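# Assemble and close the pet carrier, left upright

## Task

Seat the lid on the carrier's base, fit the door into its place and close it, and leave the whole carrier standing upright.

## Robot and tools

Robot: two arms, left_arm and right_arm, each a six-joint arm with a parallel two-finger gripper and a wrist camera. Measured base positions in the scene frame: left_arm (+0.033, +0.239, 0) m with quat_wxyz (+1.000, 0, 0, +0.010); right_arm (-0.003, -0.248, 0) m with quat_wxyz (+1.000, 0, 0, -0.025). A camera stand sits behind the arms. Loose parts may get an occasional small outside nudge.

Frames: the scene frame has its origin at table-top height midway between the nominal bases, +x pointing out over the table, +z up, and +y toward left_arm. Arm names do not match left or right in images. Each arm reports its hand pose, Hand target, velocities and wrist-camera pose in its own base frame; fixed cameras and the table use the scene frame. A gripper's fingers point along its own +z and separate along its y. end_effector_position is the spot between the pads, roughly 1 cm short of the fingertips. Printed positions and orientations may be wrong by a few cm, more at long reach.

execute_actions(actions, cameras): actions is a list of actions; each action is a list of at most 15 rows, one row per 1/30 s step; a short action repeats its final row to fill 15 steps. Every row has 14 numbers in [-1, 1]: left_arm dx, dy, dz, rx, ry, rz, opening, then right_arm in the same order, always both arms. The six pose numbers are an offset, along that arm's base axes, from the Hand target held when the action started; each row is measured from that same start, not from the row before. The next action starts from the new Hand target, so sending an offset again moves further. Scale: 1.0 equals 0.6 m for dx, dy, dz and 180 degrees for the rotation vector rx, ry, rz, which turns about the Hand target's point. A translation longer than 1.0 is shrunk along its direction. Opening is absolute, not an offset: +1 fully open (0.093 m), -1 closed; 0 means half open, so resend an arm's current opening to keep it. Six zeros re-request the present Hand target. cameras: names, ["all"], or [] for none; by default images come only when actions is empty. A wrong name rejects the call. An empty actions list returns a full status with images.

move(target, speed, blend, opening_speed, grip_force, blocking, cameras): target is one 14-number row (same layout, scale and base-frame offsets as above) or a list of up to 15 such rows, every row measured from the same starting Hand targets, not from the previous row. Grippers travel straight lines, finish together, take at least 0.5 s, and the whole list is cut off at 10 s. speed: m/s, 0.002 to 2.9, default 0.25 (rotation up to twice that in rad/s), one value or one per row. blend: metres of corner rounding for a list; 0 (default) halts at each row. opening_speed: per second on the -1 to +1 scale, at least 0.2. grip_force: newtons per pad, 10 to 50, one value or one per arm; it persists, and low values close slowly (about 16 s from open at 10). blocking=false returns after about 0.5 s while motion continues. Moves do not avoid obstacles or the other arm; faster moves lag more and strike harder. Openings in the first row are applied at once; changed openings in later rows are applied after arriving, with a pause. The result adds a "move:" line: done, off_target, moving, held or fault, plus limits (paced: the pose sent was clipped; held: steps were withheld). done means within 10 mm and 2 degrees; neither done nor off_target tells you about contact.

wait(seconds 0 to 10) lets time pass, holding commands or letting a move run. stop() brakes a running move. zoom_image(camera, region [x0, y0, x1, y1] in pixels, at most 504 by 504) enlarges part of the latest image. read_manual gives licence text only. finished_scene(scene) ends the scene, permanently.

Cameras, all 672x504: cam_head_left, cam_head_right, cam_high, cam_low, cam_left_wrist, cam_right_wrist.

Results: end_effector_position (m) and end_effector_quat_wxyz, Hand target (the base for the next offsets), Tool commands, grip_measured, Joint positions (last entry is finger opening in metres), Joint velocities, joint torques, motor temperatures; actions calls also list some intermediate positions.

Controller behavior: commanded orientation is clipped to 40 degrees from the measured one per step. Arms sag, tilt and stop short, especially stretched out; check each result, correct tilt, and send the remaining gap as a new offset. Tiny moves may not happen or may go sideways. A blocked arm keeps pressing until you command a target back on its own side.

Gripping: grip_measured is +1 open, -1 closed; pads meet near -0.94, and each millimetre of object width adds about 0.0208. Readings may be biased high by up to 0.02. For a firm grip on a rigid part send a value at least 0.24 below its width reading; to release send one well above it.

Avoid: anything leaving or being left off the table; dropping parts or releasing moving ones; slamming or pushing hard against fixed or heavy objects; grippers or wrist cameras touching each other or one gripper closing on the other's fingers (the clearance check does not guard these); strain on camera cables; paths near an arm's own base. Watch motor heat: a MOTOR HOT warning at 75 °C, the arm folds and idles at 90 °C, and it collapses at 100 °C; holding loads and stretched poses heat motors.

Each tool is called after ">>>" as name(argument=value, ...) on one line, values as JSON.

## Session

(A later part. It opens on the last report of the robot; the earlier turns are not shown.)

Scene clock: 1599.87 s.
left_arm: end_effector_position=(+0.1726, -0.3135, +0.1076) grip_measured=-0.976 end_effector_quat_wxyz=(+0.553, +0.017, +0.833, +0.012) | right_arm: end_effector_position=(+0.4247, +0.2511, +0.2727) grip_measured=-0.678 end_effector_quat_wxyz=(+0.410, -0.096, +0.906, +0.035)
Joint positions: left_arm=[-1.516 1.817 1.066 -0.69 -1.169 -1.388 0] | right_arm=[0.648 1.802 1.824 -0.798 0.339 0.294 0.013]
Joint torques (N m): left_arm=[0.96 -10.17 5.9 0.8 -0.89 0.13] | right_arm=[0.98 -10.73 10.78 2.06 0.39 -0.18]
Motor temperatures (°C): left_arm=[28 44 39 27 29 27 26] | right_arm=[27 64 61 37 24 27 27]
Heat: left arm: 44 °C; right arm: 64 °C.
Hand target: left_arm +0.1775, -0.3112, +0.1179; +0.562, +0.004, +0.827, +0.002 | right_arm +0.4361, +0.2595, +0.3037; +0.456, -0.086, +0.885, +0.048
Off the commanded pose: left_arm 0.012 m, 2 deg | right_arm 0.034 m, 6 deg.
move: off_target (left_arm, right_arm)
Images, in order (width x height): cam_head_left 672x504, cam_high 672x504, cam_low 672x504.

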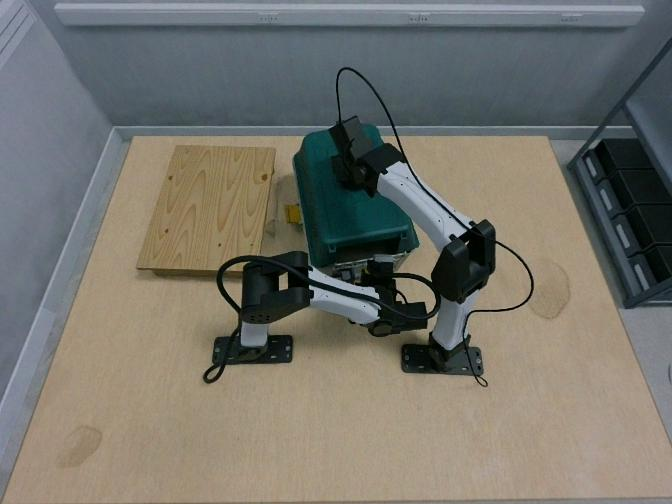

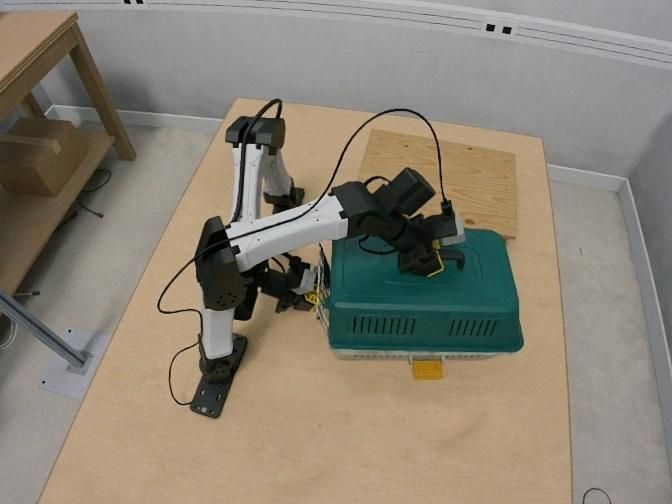

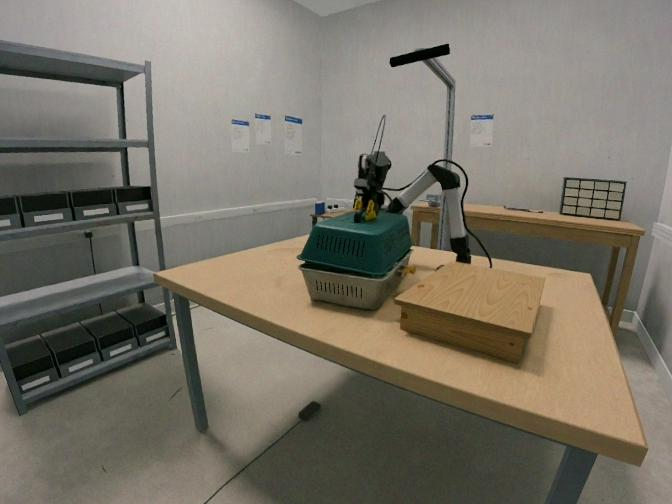

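>>> move(target=[0.03,0.0,0.005,0,0,0.0,-1, 0,0.0,0.0,0,0,0,-1], speed=0.05, cameras=["cam_head_left","cam_left_wrist"])

>>> zoom_image(camera="cam_head_left", region=[300, 215, 430, 295])

Scene clock: 1607.90 s.
left_arm: end_effector_position=(+0.1872, -0.3153, +0.1084) grip_measured=-0.976 end_effector_quat_wxyz=(+0.549, +0.020, +0.836, +0.008) | right_arm: end_effector_position=(+0.4249, +0.2510, +0.2729) grip_measured=-0.678 end_effector_quat_wxyz=(+0.411, -0.096, +0.906, +0.034)
Joint positions: left_arm=[-1.467 1.79 1.034 -0.56 -1.148 -1.254 0] | right_arm=[0.648 1.802 1.824 -0.797 0.34 0.293 0.013]
Joint torques (N m): left_arm=[1.83 -10.09 6.23 1.06 -0.96 0.24] | right_arm=[0.96 -10.73 10.8 2.05 0.41 -0.16]
Motor temperatures (°C): left_arm=[28 44 39 28 30 27 26] | right_arm=[27 63 61 38 24 27 27]
Heat: left arm: 44 °C; right arm: 63 °C.
Hand target: left_arm +0.1955, -0.3112, +0.1209; +0.562, +0.004, +0.827, +0.002 | right_arm +0.4361, +0.2594, +0.3037; +0.456, -0.086, +0.885, +0.048
Off the commanded pose: left_arm 0.016 m, 3 deg | right_arm 0.034 m, 6 deg.
move: off_target (left_arm, right_arm)
Images, in order (width x height): cam_head_left 672x504, cam_left_wrist 672x504.

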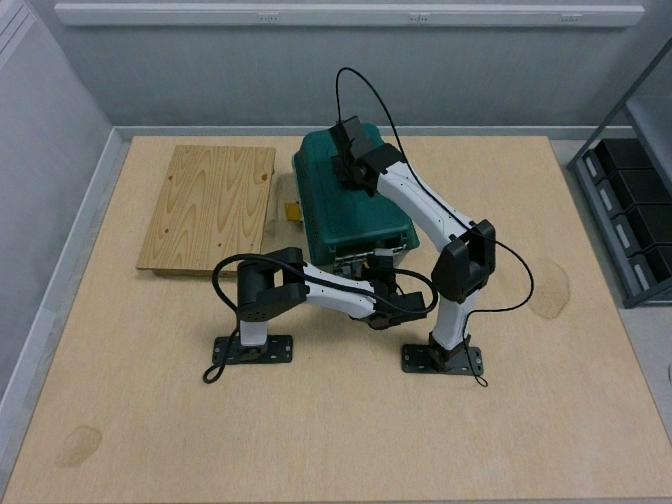

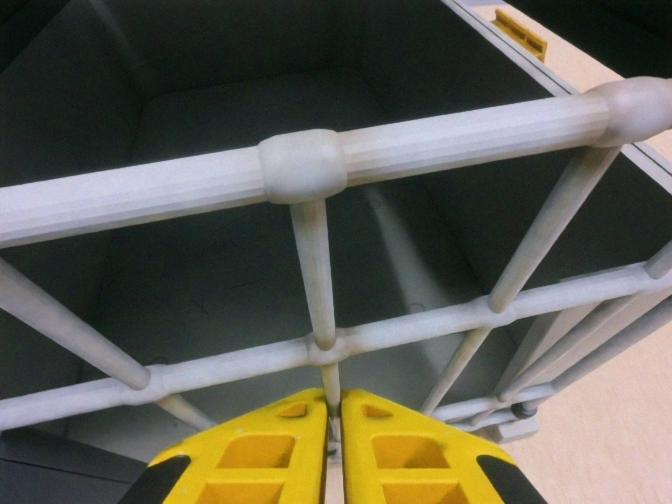

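Scaled by 3.877 from the camera's 672x504 image, which has a finer 960x720 frame.

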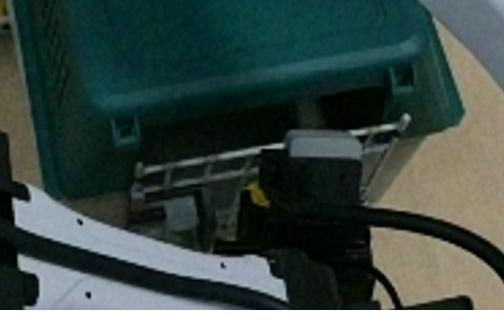

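>>> move(target=[0.014,0.0,0.002,0,0,0.0,-1, 0,-0.022,0.0,0,0,0,-1], speed=0.05, cameras=["cam_head_left","cam_low"])

>>> zoom_image(camera="cam_head_left", region=[300, 215, 430, 295])

>>> zoom_image(camera="cam_low", region=[270, 190, 430, 310])

Scene clock: 1632.70 s.
left_arm: end_effector_position=(+0.1945, -0.3171, +0.1089) grip_measured=-0.976 end_effector_quat_wxyz=(+0.547, +0.022, +0.837, +0.005) | right_arm: end_effector_position=(+0.4308, +0.2479, +0.2766) grip_measured=-0.678 end_effector_quat_wxyz=(+0.420, -0.097, +0.902, +0.032)
Joint positions: left_arm=[-1.444 1.78 1.021 -0.494 -1.135 -1.188 0] | right_arm=[0.635 1.802 1.824 -0.776 0.34 0.273 0.013]
Joint torques (N m): left_arm=[2.09 -10.15 6.19 1.17 -1 0.2] | right_arm=[-0.4 -13.23 7.73 2.01 0.21 -0.17]
Motor temperatures (°C): left_arm=[28 45 39 28 30 27 26] | right_arm=[27 62 62 41 24 27 27]
Heat: left arm: 45 °C; right arm: 62 °C.
Hand target: left_arm +0.2039, -0.3111, +0.1221; +0.562, +0.004, +0.827, +0.002 | right_arm +0.4361, +0.2462, +0.3037; +0.456, -0.086, +0.885, +0.048
Off the commanded pose: left_arm 0.017 m, 3 deg | right_arm 0.028 m, 5 deg.
move: off_target (left_arm, right_arm)
Images, in order (width x height): cam_head_left 672x504, cam_low 672x504.

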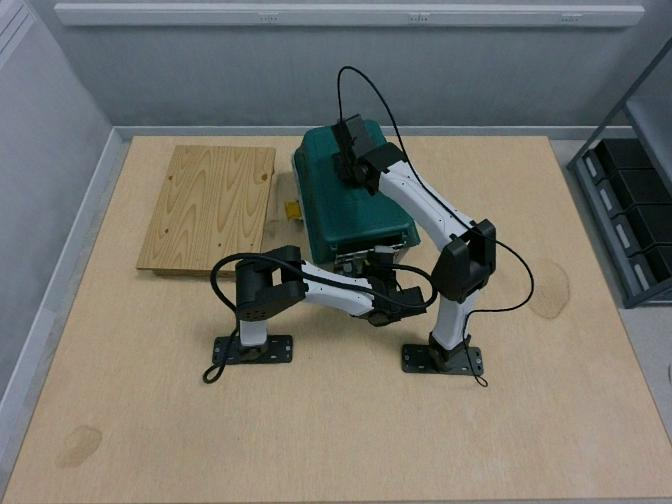

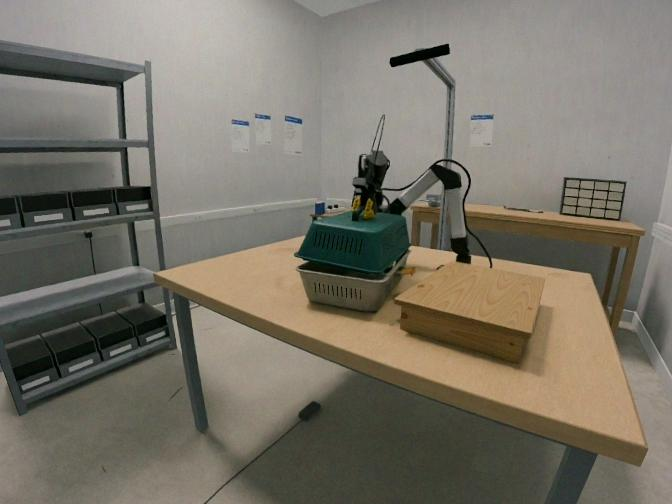

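Scaled by 3.877 from the camera's 672x504 image, which has a finer 960x720 frame.

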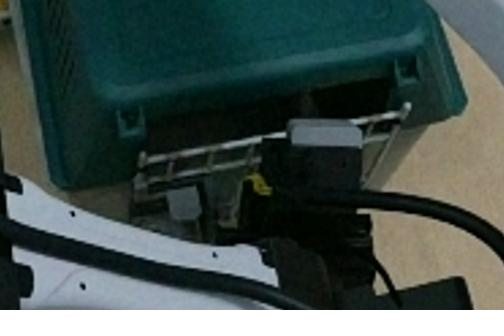

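Scaled by 3.150 from the camera's 672x504 image, which has a finer 960x720 frame.

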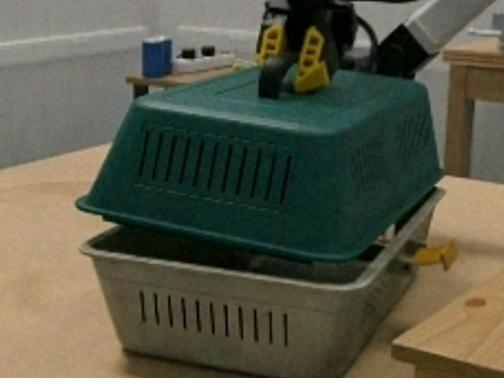

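>>> move(target=[0.0,0.0,0.0,0,0,0.0,-1, -0.018,-0.008,-0.006,0,0,0,-1], speed=0.05, cameras=["cam_head_left","cam_low","cam_left_wrist"])

>>> zoom_image(camera="cam_head_left", region=[300, 215, 430, 295])

>>> zoom_image(camera="cam_low", region=[270, 190, 430, 310])

Scene clock: 1660.83 s.
left_arm: end_effector_position=(+0.1945, -0.3171, +0.1089) grip_measured=-0.976 end_effector_quat_wxyz=(+0.547, +0.022, +0.837, +0.005) | right_arm: end_effector_position=(+0.4281, +0.2459, +0.2716) grip_measured=-0.678 end_effector_quat_wxyz=(+0.425, -0.099, +0.899, +0.034)
Joint positions: left_arm=[-1.444 1.78 1.021 -0.494 -1.135 -1.187 0] | right_arm=[0.635 1.772 1.758 -0.726 0.34 0.265 0.013]
Joint torques (N m): left_arm=[2.1 -10.17 6.16 1.16 -1 0.2] | right_arm=[0.13 -14.64 7.05 1.81 0.25 -0.05]
Motor temperatures (°C): left_arm=[28 47 38 28 30 27 26] | right_arm=[27 65 59 42 24 27 28]
Heat: left arm: 47 °C; right arm: 65 °C.
Hand target: left_arm +0.2039, -0.3112, +0.1221; +0.562, +0.004, +0.827, +0.002 | right_arm +0.4253, +0.2414, +0.3000; +0.456, -0.086, +0.885, +0.048
Off the commanded pose: left_arm 0.017 m, 3 deg | right_arm 0.029 m, 4 deg.
move: off_target (left_arm, right_arm)
Images, in order (width x height): cam_head_left 672x504, cam_low 672x504, cam_left_wrist 672x504.

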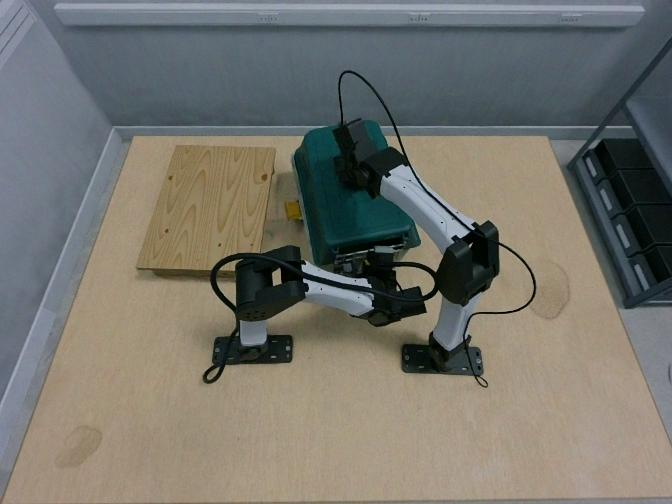

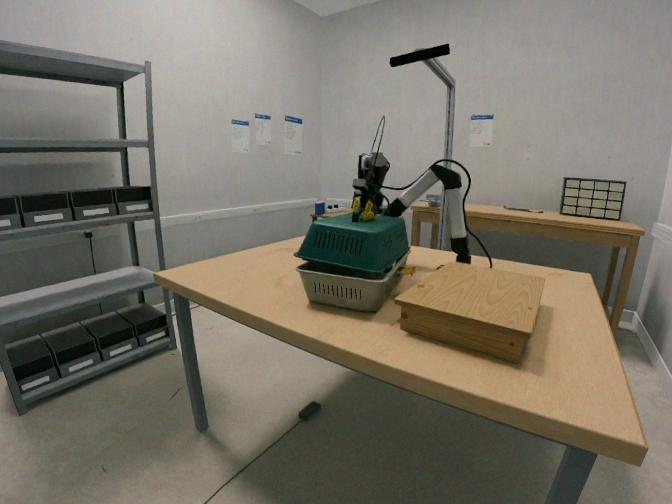

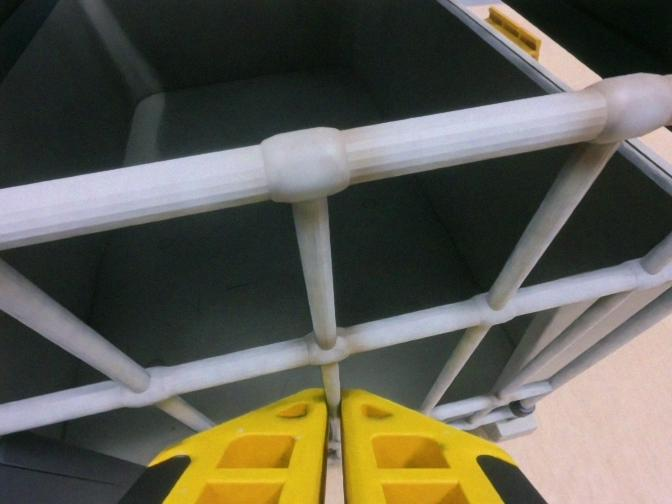

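Scaled by 3.877 from the camera's 672x504 image, which has a finer 960x720 frame.

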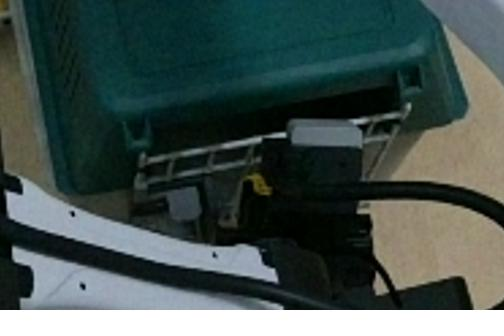

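Scaled by 3.150 from the camera's 672x504 image, which has a finer 960x720 frame.

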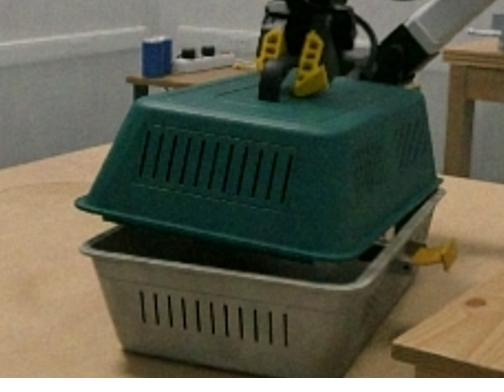

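>>> move(target=[0.0,0.0,0.0,0,0,0.0,-1, -0.014,-0.003,0.00,0,0.012,-0.003,-1], speed=0.05, cameras=["cam_head_left","cam_low"])

>>> zoom_image(camera="cam_head_left", region=[300, 215, 430, 295])

>>> zoom_image(camera="cam_low", region=[270, 190, 430, 310])

Scene clock: 1674.73 s.
left_arm: end_effector_position=(+0.1943, -0.3174, +0.1089) grip_measured=-0.976 end_effector_quat_wxyz=(+0.546, +0.022, +0.837, +0.004) | right_arm: end_effector_position=(+0.4272, +0.2453, +0.2704) grip_measured=-0.678 end_effector_quat_wxyz=(+0.422, -0.097, +0.901, +0.033)
Joint positions: left_arm=[-1.444 1.779 1.021 -0.493 -1.132 -1.186 0] | right_arm=[0.635 1.772 1.758 -0.733 0.34 0.27 0.013]
Joint torques (N m): left_arm=[2.09 -10.02 6.22 1.16 -1.05 0.15] | right_arm=[0.64 -14.69 9.28 1.23 0.22 0.19]
Motor temperatures (°C): left_arm=[28 48 38 28 30 27 26] | right_arm=[27 69 58 40 24 27 28]
Heat: left arm: 48 °C; right arm: 69 °C.
Hand target: left_arm +0.2039, -0.3112, +0.1221; +0.562, +0.004, +0.827, +0.002 | right_arm +0.4169, +0.2396, +0.3001; +0.439, -0.081, +0.894, +0.047
Off the commanded pose: left_arm 0.018 m, 3 deg | right_arm 0.032 m, 3 deg.
move: off_target (left_arm, right_arm)
Images, in order (width x height): cam_head_left 672x504, cam_low 672x504.

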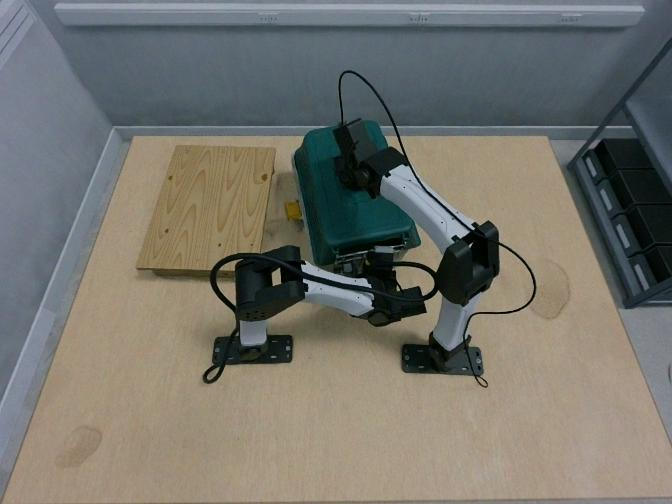

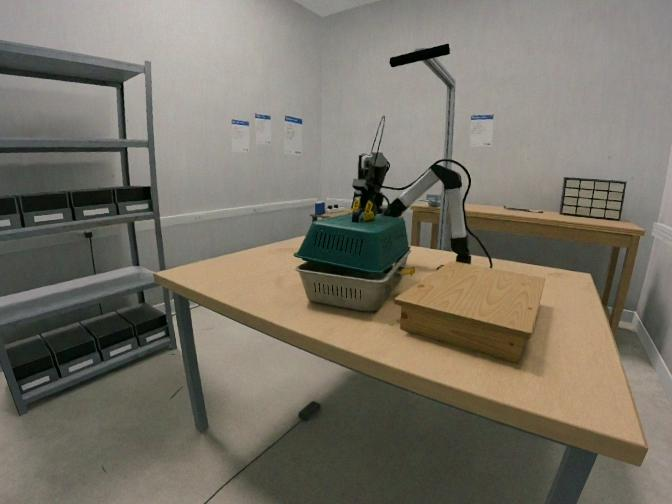

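Scaled by 3.877 from the camera's 672x504 image, which has a finer 960x720 frame.

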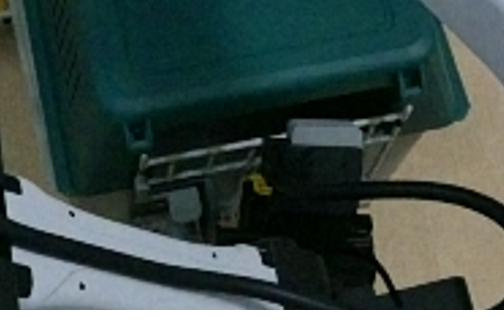

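Scaled by 3.150 from the camera's 672x504 image, which has a finer 960x720 frame.

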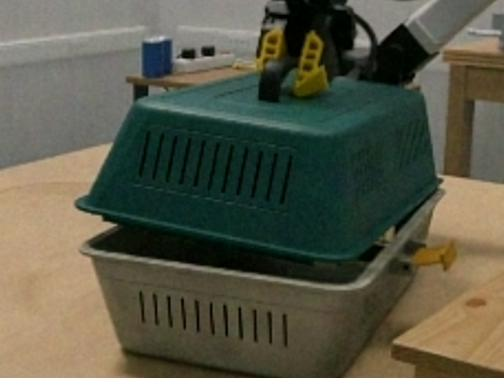

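>>> zoom_image(camera="cam_head_left", region=[325, 240, 360, 275])

>>> zoom_image(camera="cam_head_left", region=[390, 225, 425, 260])

>>> zoom_image(camera="cam_low", region=[380, 235, 420, 275])

Scaled by 14.400 from the camera's 672x504 image, which has a finer 960x720 frame.

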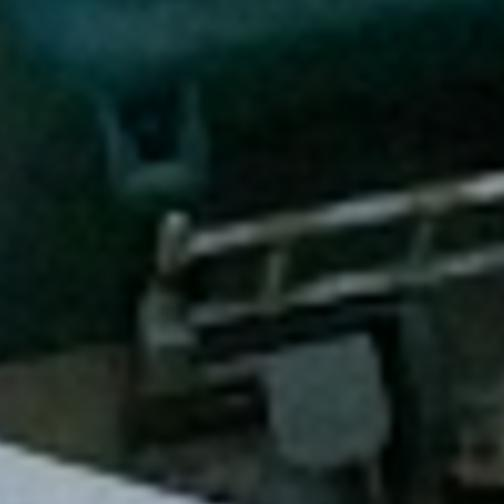

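Scaled by 14.400 from the camera's 672x504 image, which has a finer 960x720 frame.

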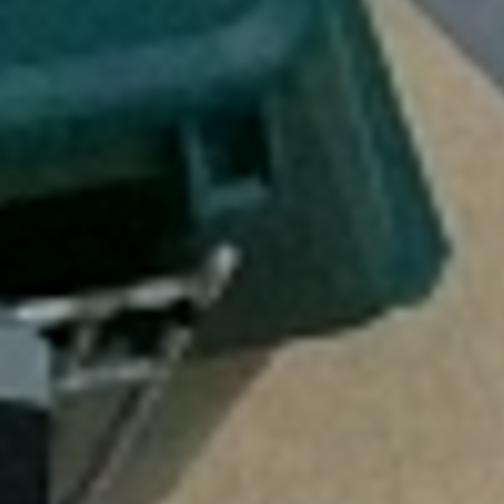

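Scaled by 12.600 from the camera's 672x504 image, which has a finer 960x720 frame.

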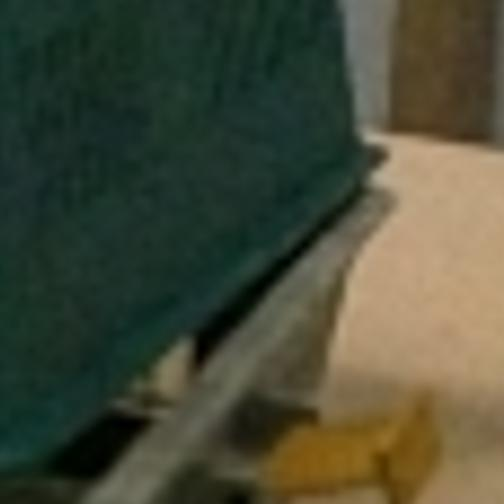

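>>> move(target=[[0.0,0.0,0.0,0,0,0.0,-1, -0.012,-0.004,0.012,0,0,-0.005,-1]], speed=0.05, cameras=["cam_head_left","cam_low"])

>>> zoom_image(camera="cam_head_left", region=[325, 240, 360, 275])

>>> zoom_image(camera="cam_head_left", region=[390, 225, 425, 260])

>>> zoom_image(camera="cam_low", region=[270, 190, 430, 310])

Scene clock: 1701.93 s.
left_arm: end_effector_position=(+0.1943, -0.3174, +0.1088) grip_measured=-0.976 end_effector_quat_wxyz=(+0.546, +0.022, +0.838, +0.004) | right_arm: end_effector_position=(+0.4223, +0.2438, +0.2773) grip_measured=-0.678 end_effector_quat_wxyz=(+0.423, -0.094, +0.900, +0.035)
Joint positions: left_arm=[-1.444 1.779 1.021 -0.493 -1.131 -1.186 0] | right_arm=[0.64 1.758 1.767 -0.755 0.343 0.281 0.013]
Joint torques (N m): left_arm=[2.09 -10.02 6.22 1.16 -1.04 0.18] | right_arm=[1.22 -14.48 9.69 1.12 0.33 0.27]
Motor temperatures (°C): left_arm=[28 47 38 28 30 27 26] | right_arm=[27 73 59 37 24 27 28]
Heat: left arm: 47 °C; right arm: 73 °C.
Hand target: left_arm +0.2039, -0.3112, +0.1221; +0.562, +0.004, +0.827, +0.002 | right_arm +0.4097, +0.2373, +0.3072; +0.439, -0.074, +0.894, +0.044
Off the commanded pose: left_arm 0.018 m, 3 deg | right_arm 0.033 m, 3 deg.
move: off_target (left_arm, right_arm)
Images, in order (width x height): cam_head_left 672x504, cam_low 672x504.

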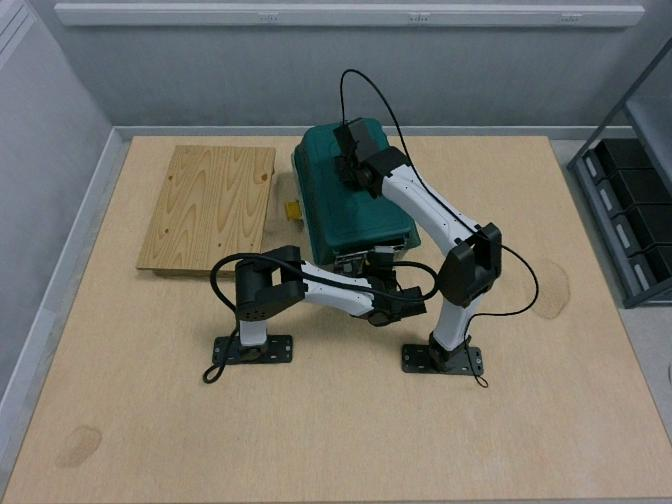

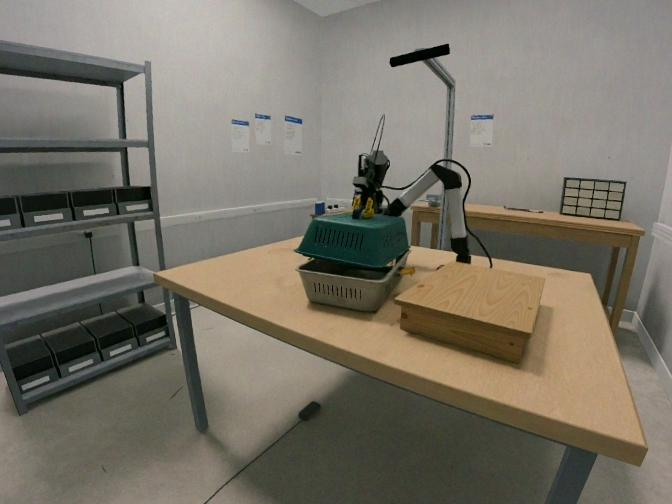

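Scaled by 14.400 from the camera's 672x504 image, which has a finer 960x720 frame.

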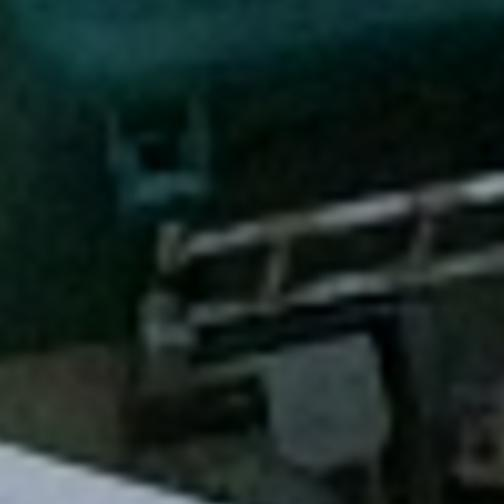

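Scaled by 14.400 from the camera's 672x504 image, which has a finer 960x720 frame.

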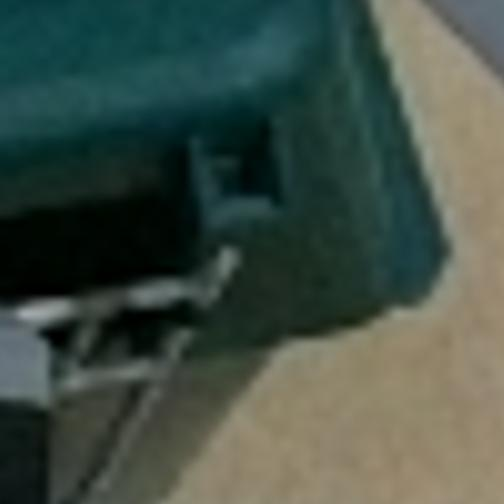

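Scaled by 3.150 from the camera's 672x504 image, which has a finer 960x720 frame.

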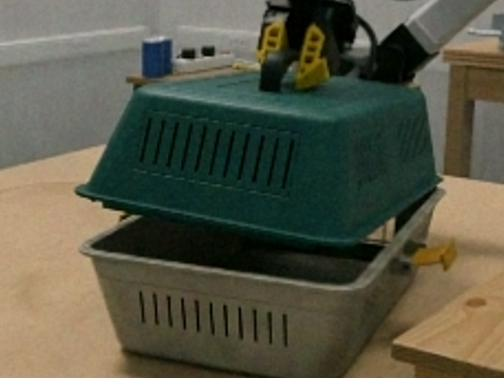

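>>> move(target=[[0.0,0.0,0.0,0,0,0.0,-1, -0.01,0.0,-0.016,0,0.02,0,-1]], speed=0.05, cameras=["cam_head_left","cam_low"])

>>> zoom_image(camera="cam_head_left", region=[325, 240, 360, 275])

>>> zoom_image(camera="cam_head_left", region=[390, 225, 425, 260])

>>> zoom_image(camera="cam_low", region=[270, 190, 430, 310])

Scene clock: 1711.53 s.
left_arm: end_effector_position=(+0.1943, -0.3174, +0.1088) grip_measured=-0.976 end_effector_quat_wxyz=(+0.546, +0.022, +0.838, +0.004) | right_arm: end_effector_position=(+0.4190, +0.2412, +0.2820) grip_measured=-0.677 end_effector_quat_wxyz=(+0.418, -0.088, +0.904, +0.036)
Joint positions: left_arm=[-1.444 1.779 1.021 -0.493 -1.131 -1.186 0] | right_arm=[0.64 1.758 1.796 -0.798 0.343 0.298 0.013]
Joint torques (N m): left_arm=[2.09 -10 6.22 1.16 -1.05 0.18] | right_arm=[1.2 -12.97 9.4 0.87 0.15 0.39]
Motor temperatures (°C): left_arm=[28 46 38 29 30 27 26] | right_arm=[27 74 61 36 24 27 28]
Heat: left arm: 46 °C; right arm: 74 °C.
Hand target: left_arm +0.2039, -0.3112, +0.1221; +0.562, +0.004, +0.827, +0.002 | right_arm +0.4037, +0.2373, +0.2977; +0.411, -0.072, +0.907, +0.046
Off the commanded pose: left_arm 0.018 m, 3 deg | right_arm 0.022 m, 2 deg.
move: off_target (left_arm, right_arm)
Images, in order (width x height): cam_head_left 672x504, cam_low 672x504.

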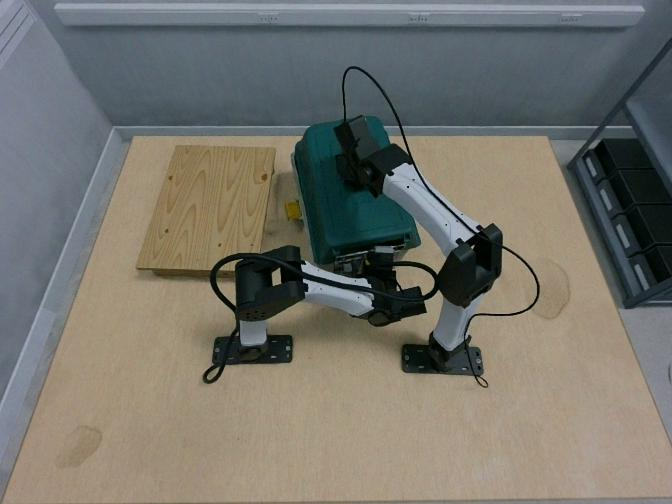

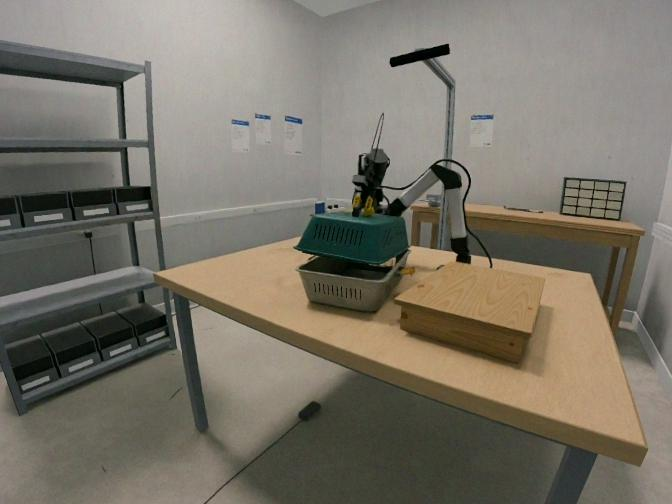

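Scaled by 14.400 from the camera's 672x504 image, which has a finer 960x720 frame.

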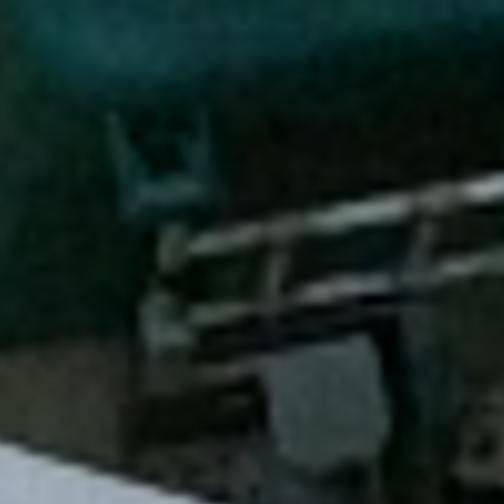

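Scaled by 14.400 from the camera's 672x504 image, which has a finer 960x720 frame.

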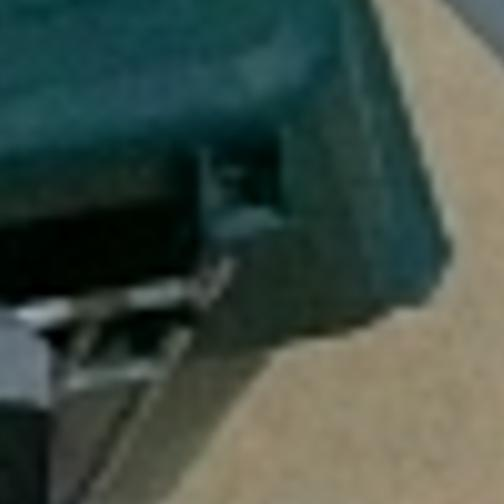

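Scaled by 3.150 from the camera's 672x504 image, which has a finer 960x720 frame.

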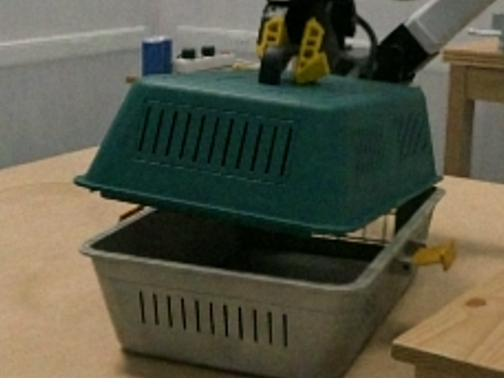

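>>> move(target=[[0.0,0.0,0.0,0,0,0.0,-1, 0.0,0.0,-0.014,0,0.03,0,-1]], speed=0.05, cameras=["cam_head_left","cam_low"])

>>> zoom_image(camera="cam_head_left", region=[325, 240, 360, 275])

>>> zoom_image(camera="cam_head_left", region=[390, 225, 425, 260])

>>> zoom_image(camera="cam_low", region=[270, 190, 430, 310])

Scene clock: 1725.83 s.
left_arm: end_effector_position=(+0.1942, -0.3175, +0.1088) grip_measured=-0.976 end_effector_quat_wxyz=(+0.546, +0.022, +0.838, +0.004) | right_arm: end_effector_position=(+0.4110, +0.2424, +0.2870) grip_measured=-0.677 end_effector_quat_wxyz=(+0.388, -0.092, +0.916, +0.041)
Joint positions: left_arm=[-1.444 1.779 1.021 -0.493 -1.131 -1.186 0] | right_arm=[0.64 1.79 1.903 -0.931 0.308 0.317 0.013]
Joint torques (N m): left_arm=[2.09 -10 6.22 1.16 -1.05 0.18] | right_arm=[-0.24 -10.4 9.31 0.85 0 0.49]
Motor temperatures (°C): left_arm=[28 46 38 29 30 27 26] | right_arm=[27 74 60 34 24 27 28]
Heat: left arm: 46 °C; right arm: 74 °C.
Hand target: left_arm +0.2039, -0.3112, +0.1221; +0.562, +0.004, +0.827, +0.002 | right_arm +0.4037, +0.2373, +0.2891; +0.368, -0.070, +0.926, +0.050
Off the commanded pose: left_arm 0.018 m, 3 deg | right_arm 0.009 m, 4 deg.
move: off_target (left_arm, right_arm)
Images, in order (width x height): cam_head_left 672x504, cam_low 672x504.

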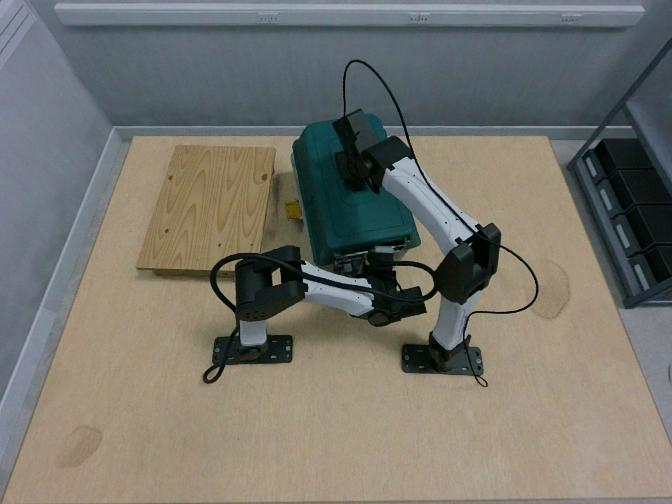

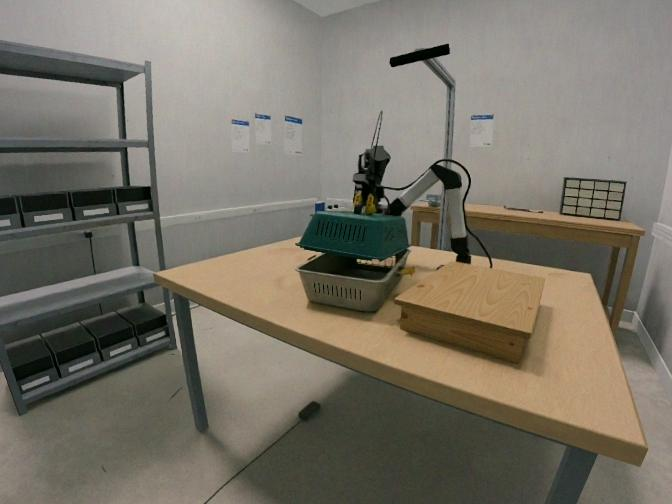

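Scaled by 14.400 from the camera's 672x504 image, which has a finer 960x720 frame.

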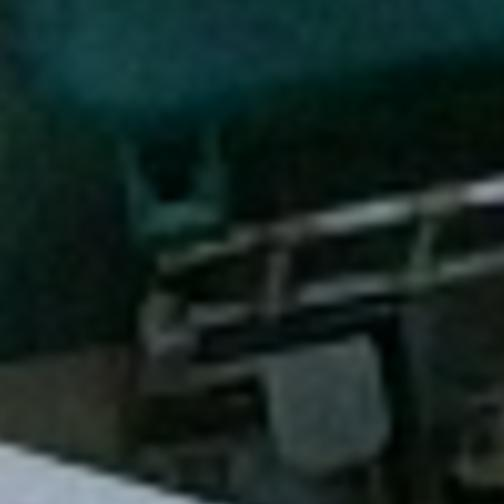

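Scaled by 14.400 from the camera's 672x504 image, which has a finer 960x720 frame.

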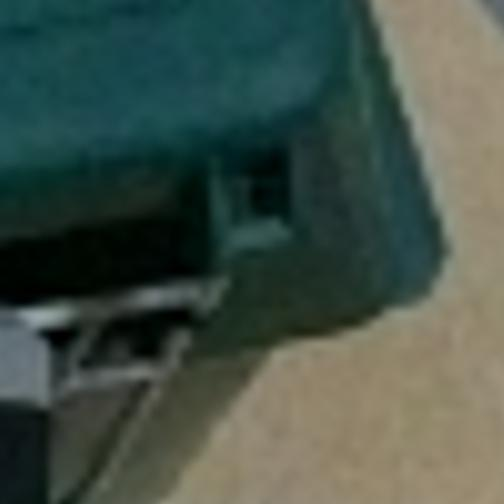

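Scaled by 3.150 from the camera's 672x504 image, which has a finer 960x720 frame.

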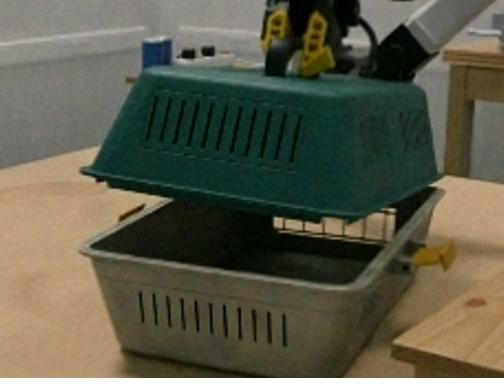

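>>> move(target=[[0.0,0.0,0.0,0,0,0.0,-1, 0.004,0.003,-0.035,0,0.025,0,-1]], speed=0.05, cameras=["cam_head_left","cam_low"])

>>> zoom_image(camera="cam_head_left", region=[325, 240, 360, 275])

>>> zoom_image(camera="cam_head_left", region=[390, 225, 425, 260])

>>> zoom_image(camera="cam_low", region=[270, 190, 430, 310])

Scene clock: 1737.50 s.
left_arm: end_effector_position=(+0.1942, -0.3175, +0.1087) grip_measured=-0.976 end_effector_quat_wxyz=(+0.546, +0.022, +0.838, +0.004) | right_arm: end_effector_position=(+0.4171, +0.2439, +0.2748) grip_measured=-0.676 end_effector_quat_wxyz=(+0.367, -0.092, +0.924, +0.045)
Joint positions: left_arm=[-1.444 1.779 1.021 -0.493 -1.13 -1.186 0] | right_arm=[0.623 1.832 1.933 -0.955 0.272 0.323 0.013]
Joint torques (N m): left_arm=[2.09 -10 6.22 1.16 -1.05 0.18] | right_arm=[-0.12 -10.25 8.59 0.65 -0.08 0.62]
Motor temperatures (°C): left_arm=[28 46 38 29 30 27 26] | right_arm=[27 71 60 33 24 27 28]
Heat: left arm: 46 °C; right arm: 71 °C.
Hand target: left_arm +0.2039, -0.3112, +0.1221; +0.562, +0.004, +0.827, +0.002 | right_arm +0.4062, +0.2390, +0.2683; +0.331, -0.068, +0.940, +0.052
Off the commanded pose: left_arm 0.018 m, 3 deg | right_arm 0.014 m, 5 deg.
move: off_target (left_arm, right_arm)
Images, in order (width x height): cam_head_left 672x504, cam_low 672x504.

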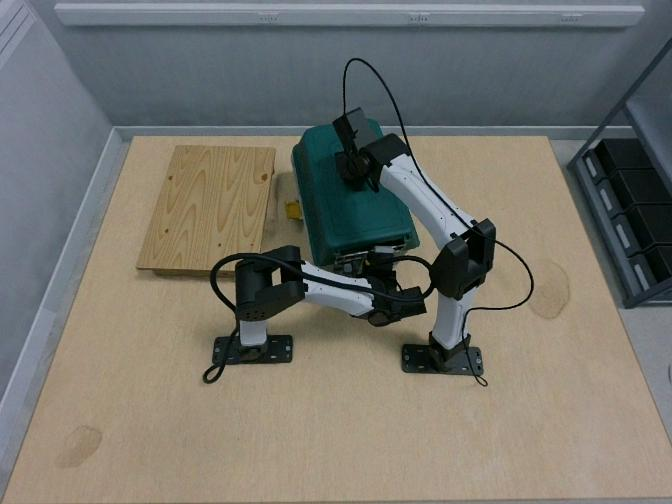

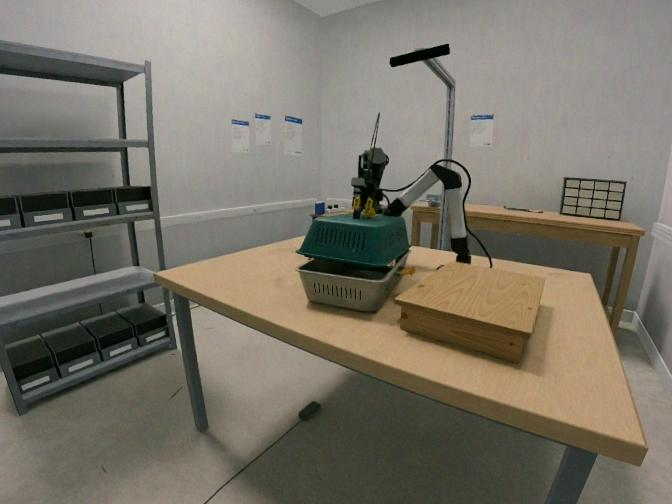

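Scaled by 14.400 from the camera's 672x504 image, which has a finer 960x720 frame.

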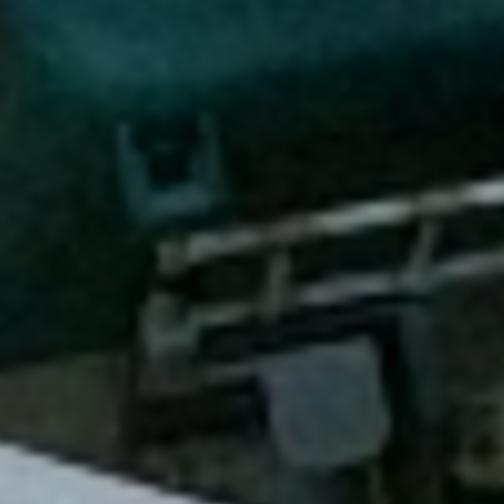

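Scaled by 14.400 from the camera's 672x504 image, which has a finer 960x720 frame.

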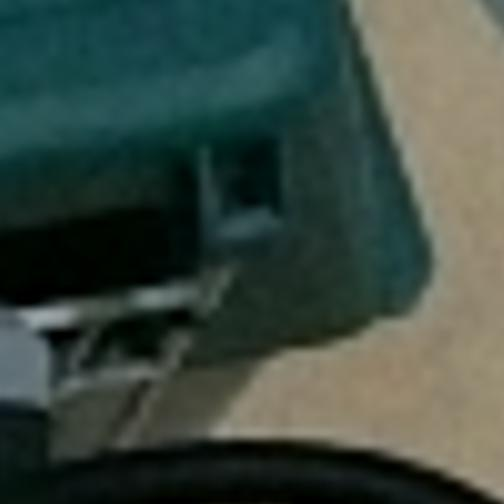

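Scaled by 3.150 from the camera's 672x504 image, which has a finer 960x720 frame.

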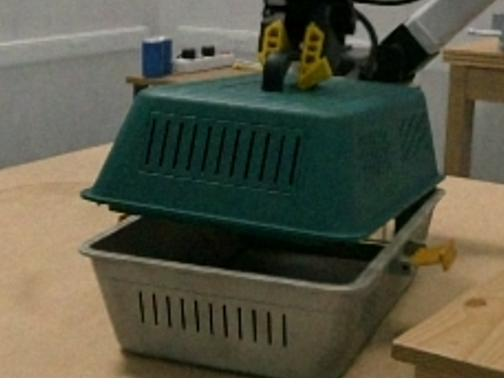

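>>> move(target=[[0.0,0.0,0.0,0,0,0.0,-1, -0.014,0.0,-0.006,0,0.004,0,-1],[0.0,0.0,0.0,0,0,0.0,-1, -0.014,0.0,-0.02,0,0.012,0,-1]], speed=0.05, cameras=["cam_head_left","cam_low"])

>>> zoom_image(camera="cam_head_left", region=[325, 240, 360, 275])

>>> zoom_image(camera="cam_head_left", region=[390, 225, 425, 260])

>>> zoom_image(camera="cam_low", region=[270, 190, 430, 310])

Scene clock: 1752.77 s.
left_arm: end_effector_position=(+0.1941, -0.3176, +0.1089) grip_measured=-0.976 end_effector_quat_wxyz=(+0.545, +0.022, +0.838, +0.003) | right_arm: end_effector_position=(+0.4166, +0.2443, +0.2745) grip_measured=-0.676 end_effector_quat_wxyz=(+0.366, -0.091, +0.925, +0.047)
Joint positions: left_arm=[-1.444 1.777 1.021 -0.493 -1.128 -1.186 0] | right_arm=[0.623 1.832 1.933 -0.956 0.268 0.326 0.013]
Joint torques (N m): left_arm=[2.09 -9.85 6.24 1.16 -1.08 0.17] | right_arm=[0.38 -10.96 5.71 0.56 -0.14 0.77]
Motor temperatures (°C): left_arm=[28 46 38 29 30 27 26] | right_arm=[27 72 61 32 24 28 28]
Heat: left arm: 46 °C; right arm: 72 °C.
Hand target: left_arm +0.2039, -0.3112, +0.1221; +0.562, +0.004, +0.827, +0.002 | right_arm +0.3978, +0.2389, +0.2563; +0.314, -0.067, +0.946, +0.053
Off the commanded pose: left_arm 0.018 m, 3 deg | right_arm 0.027 m, 7 deg.
move: off_target (left_arm, right_arm)
Images, in order (width x height): cam_head_left 672x504, cam_low 672x504.

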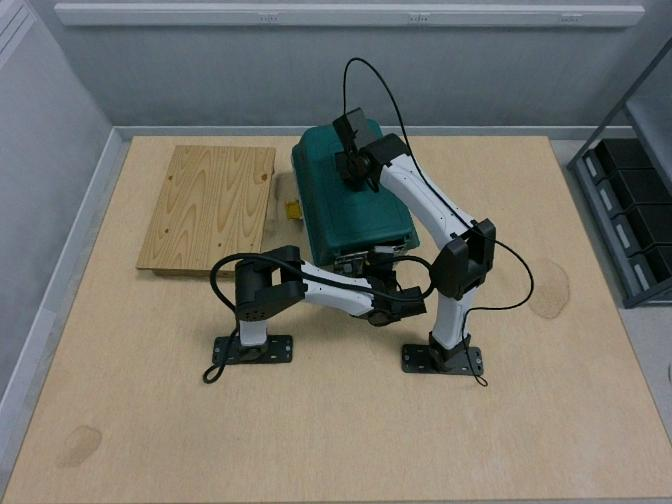

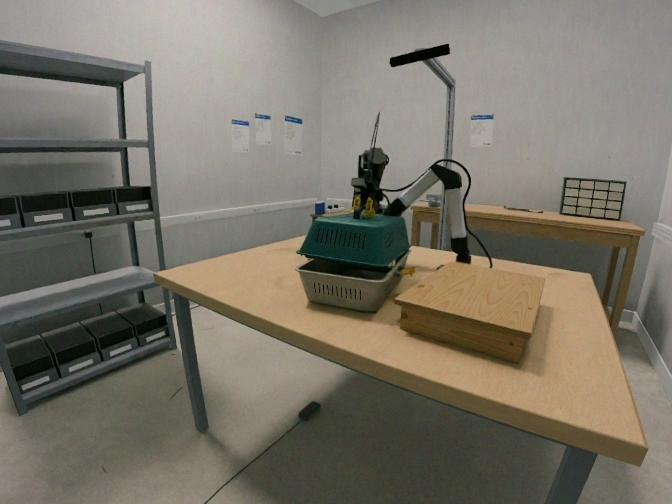

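Scaled by 14.400 from the camera's 672x504 image, which has a finer 960x720 frame.

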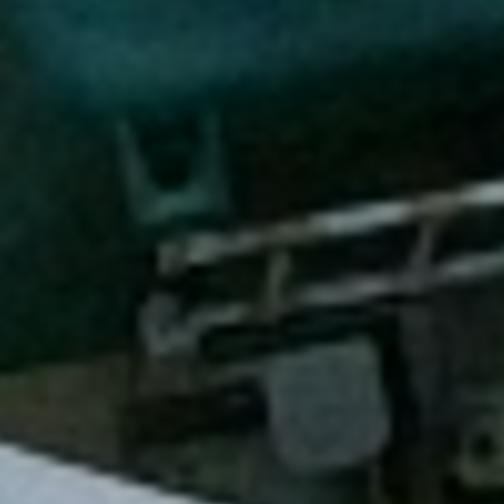

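Scaled by 14.400 from the camera's 672x504 image, which has a finer 960x720 frame.

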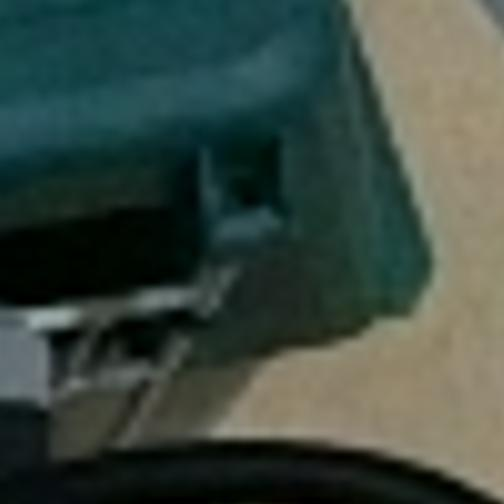

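Scaled by 3.150 from the camera's 672x504 image, which has a finer 960x720 frame.

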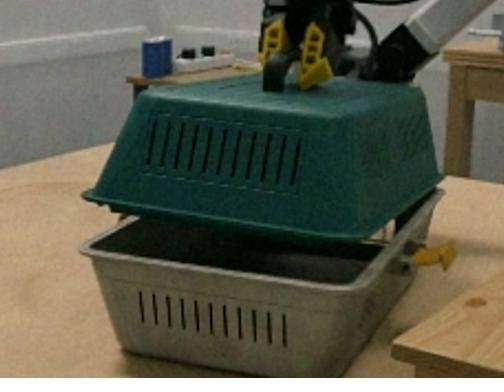

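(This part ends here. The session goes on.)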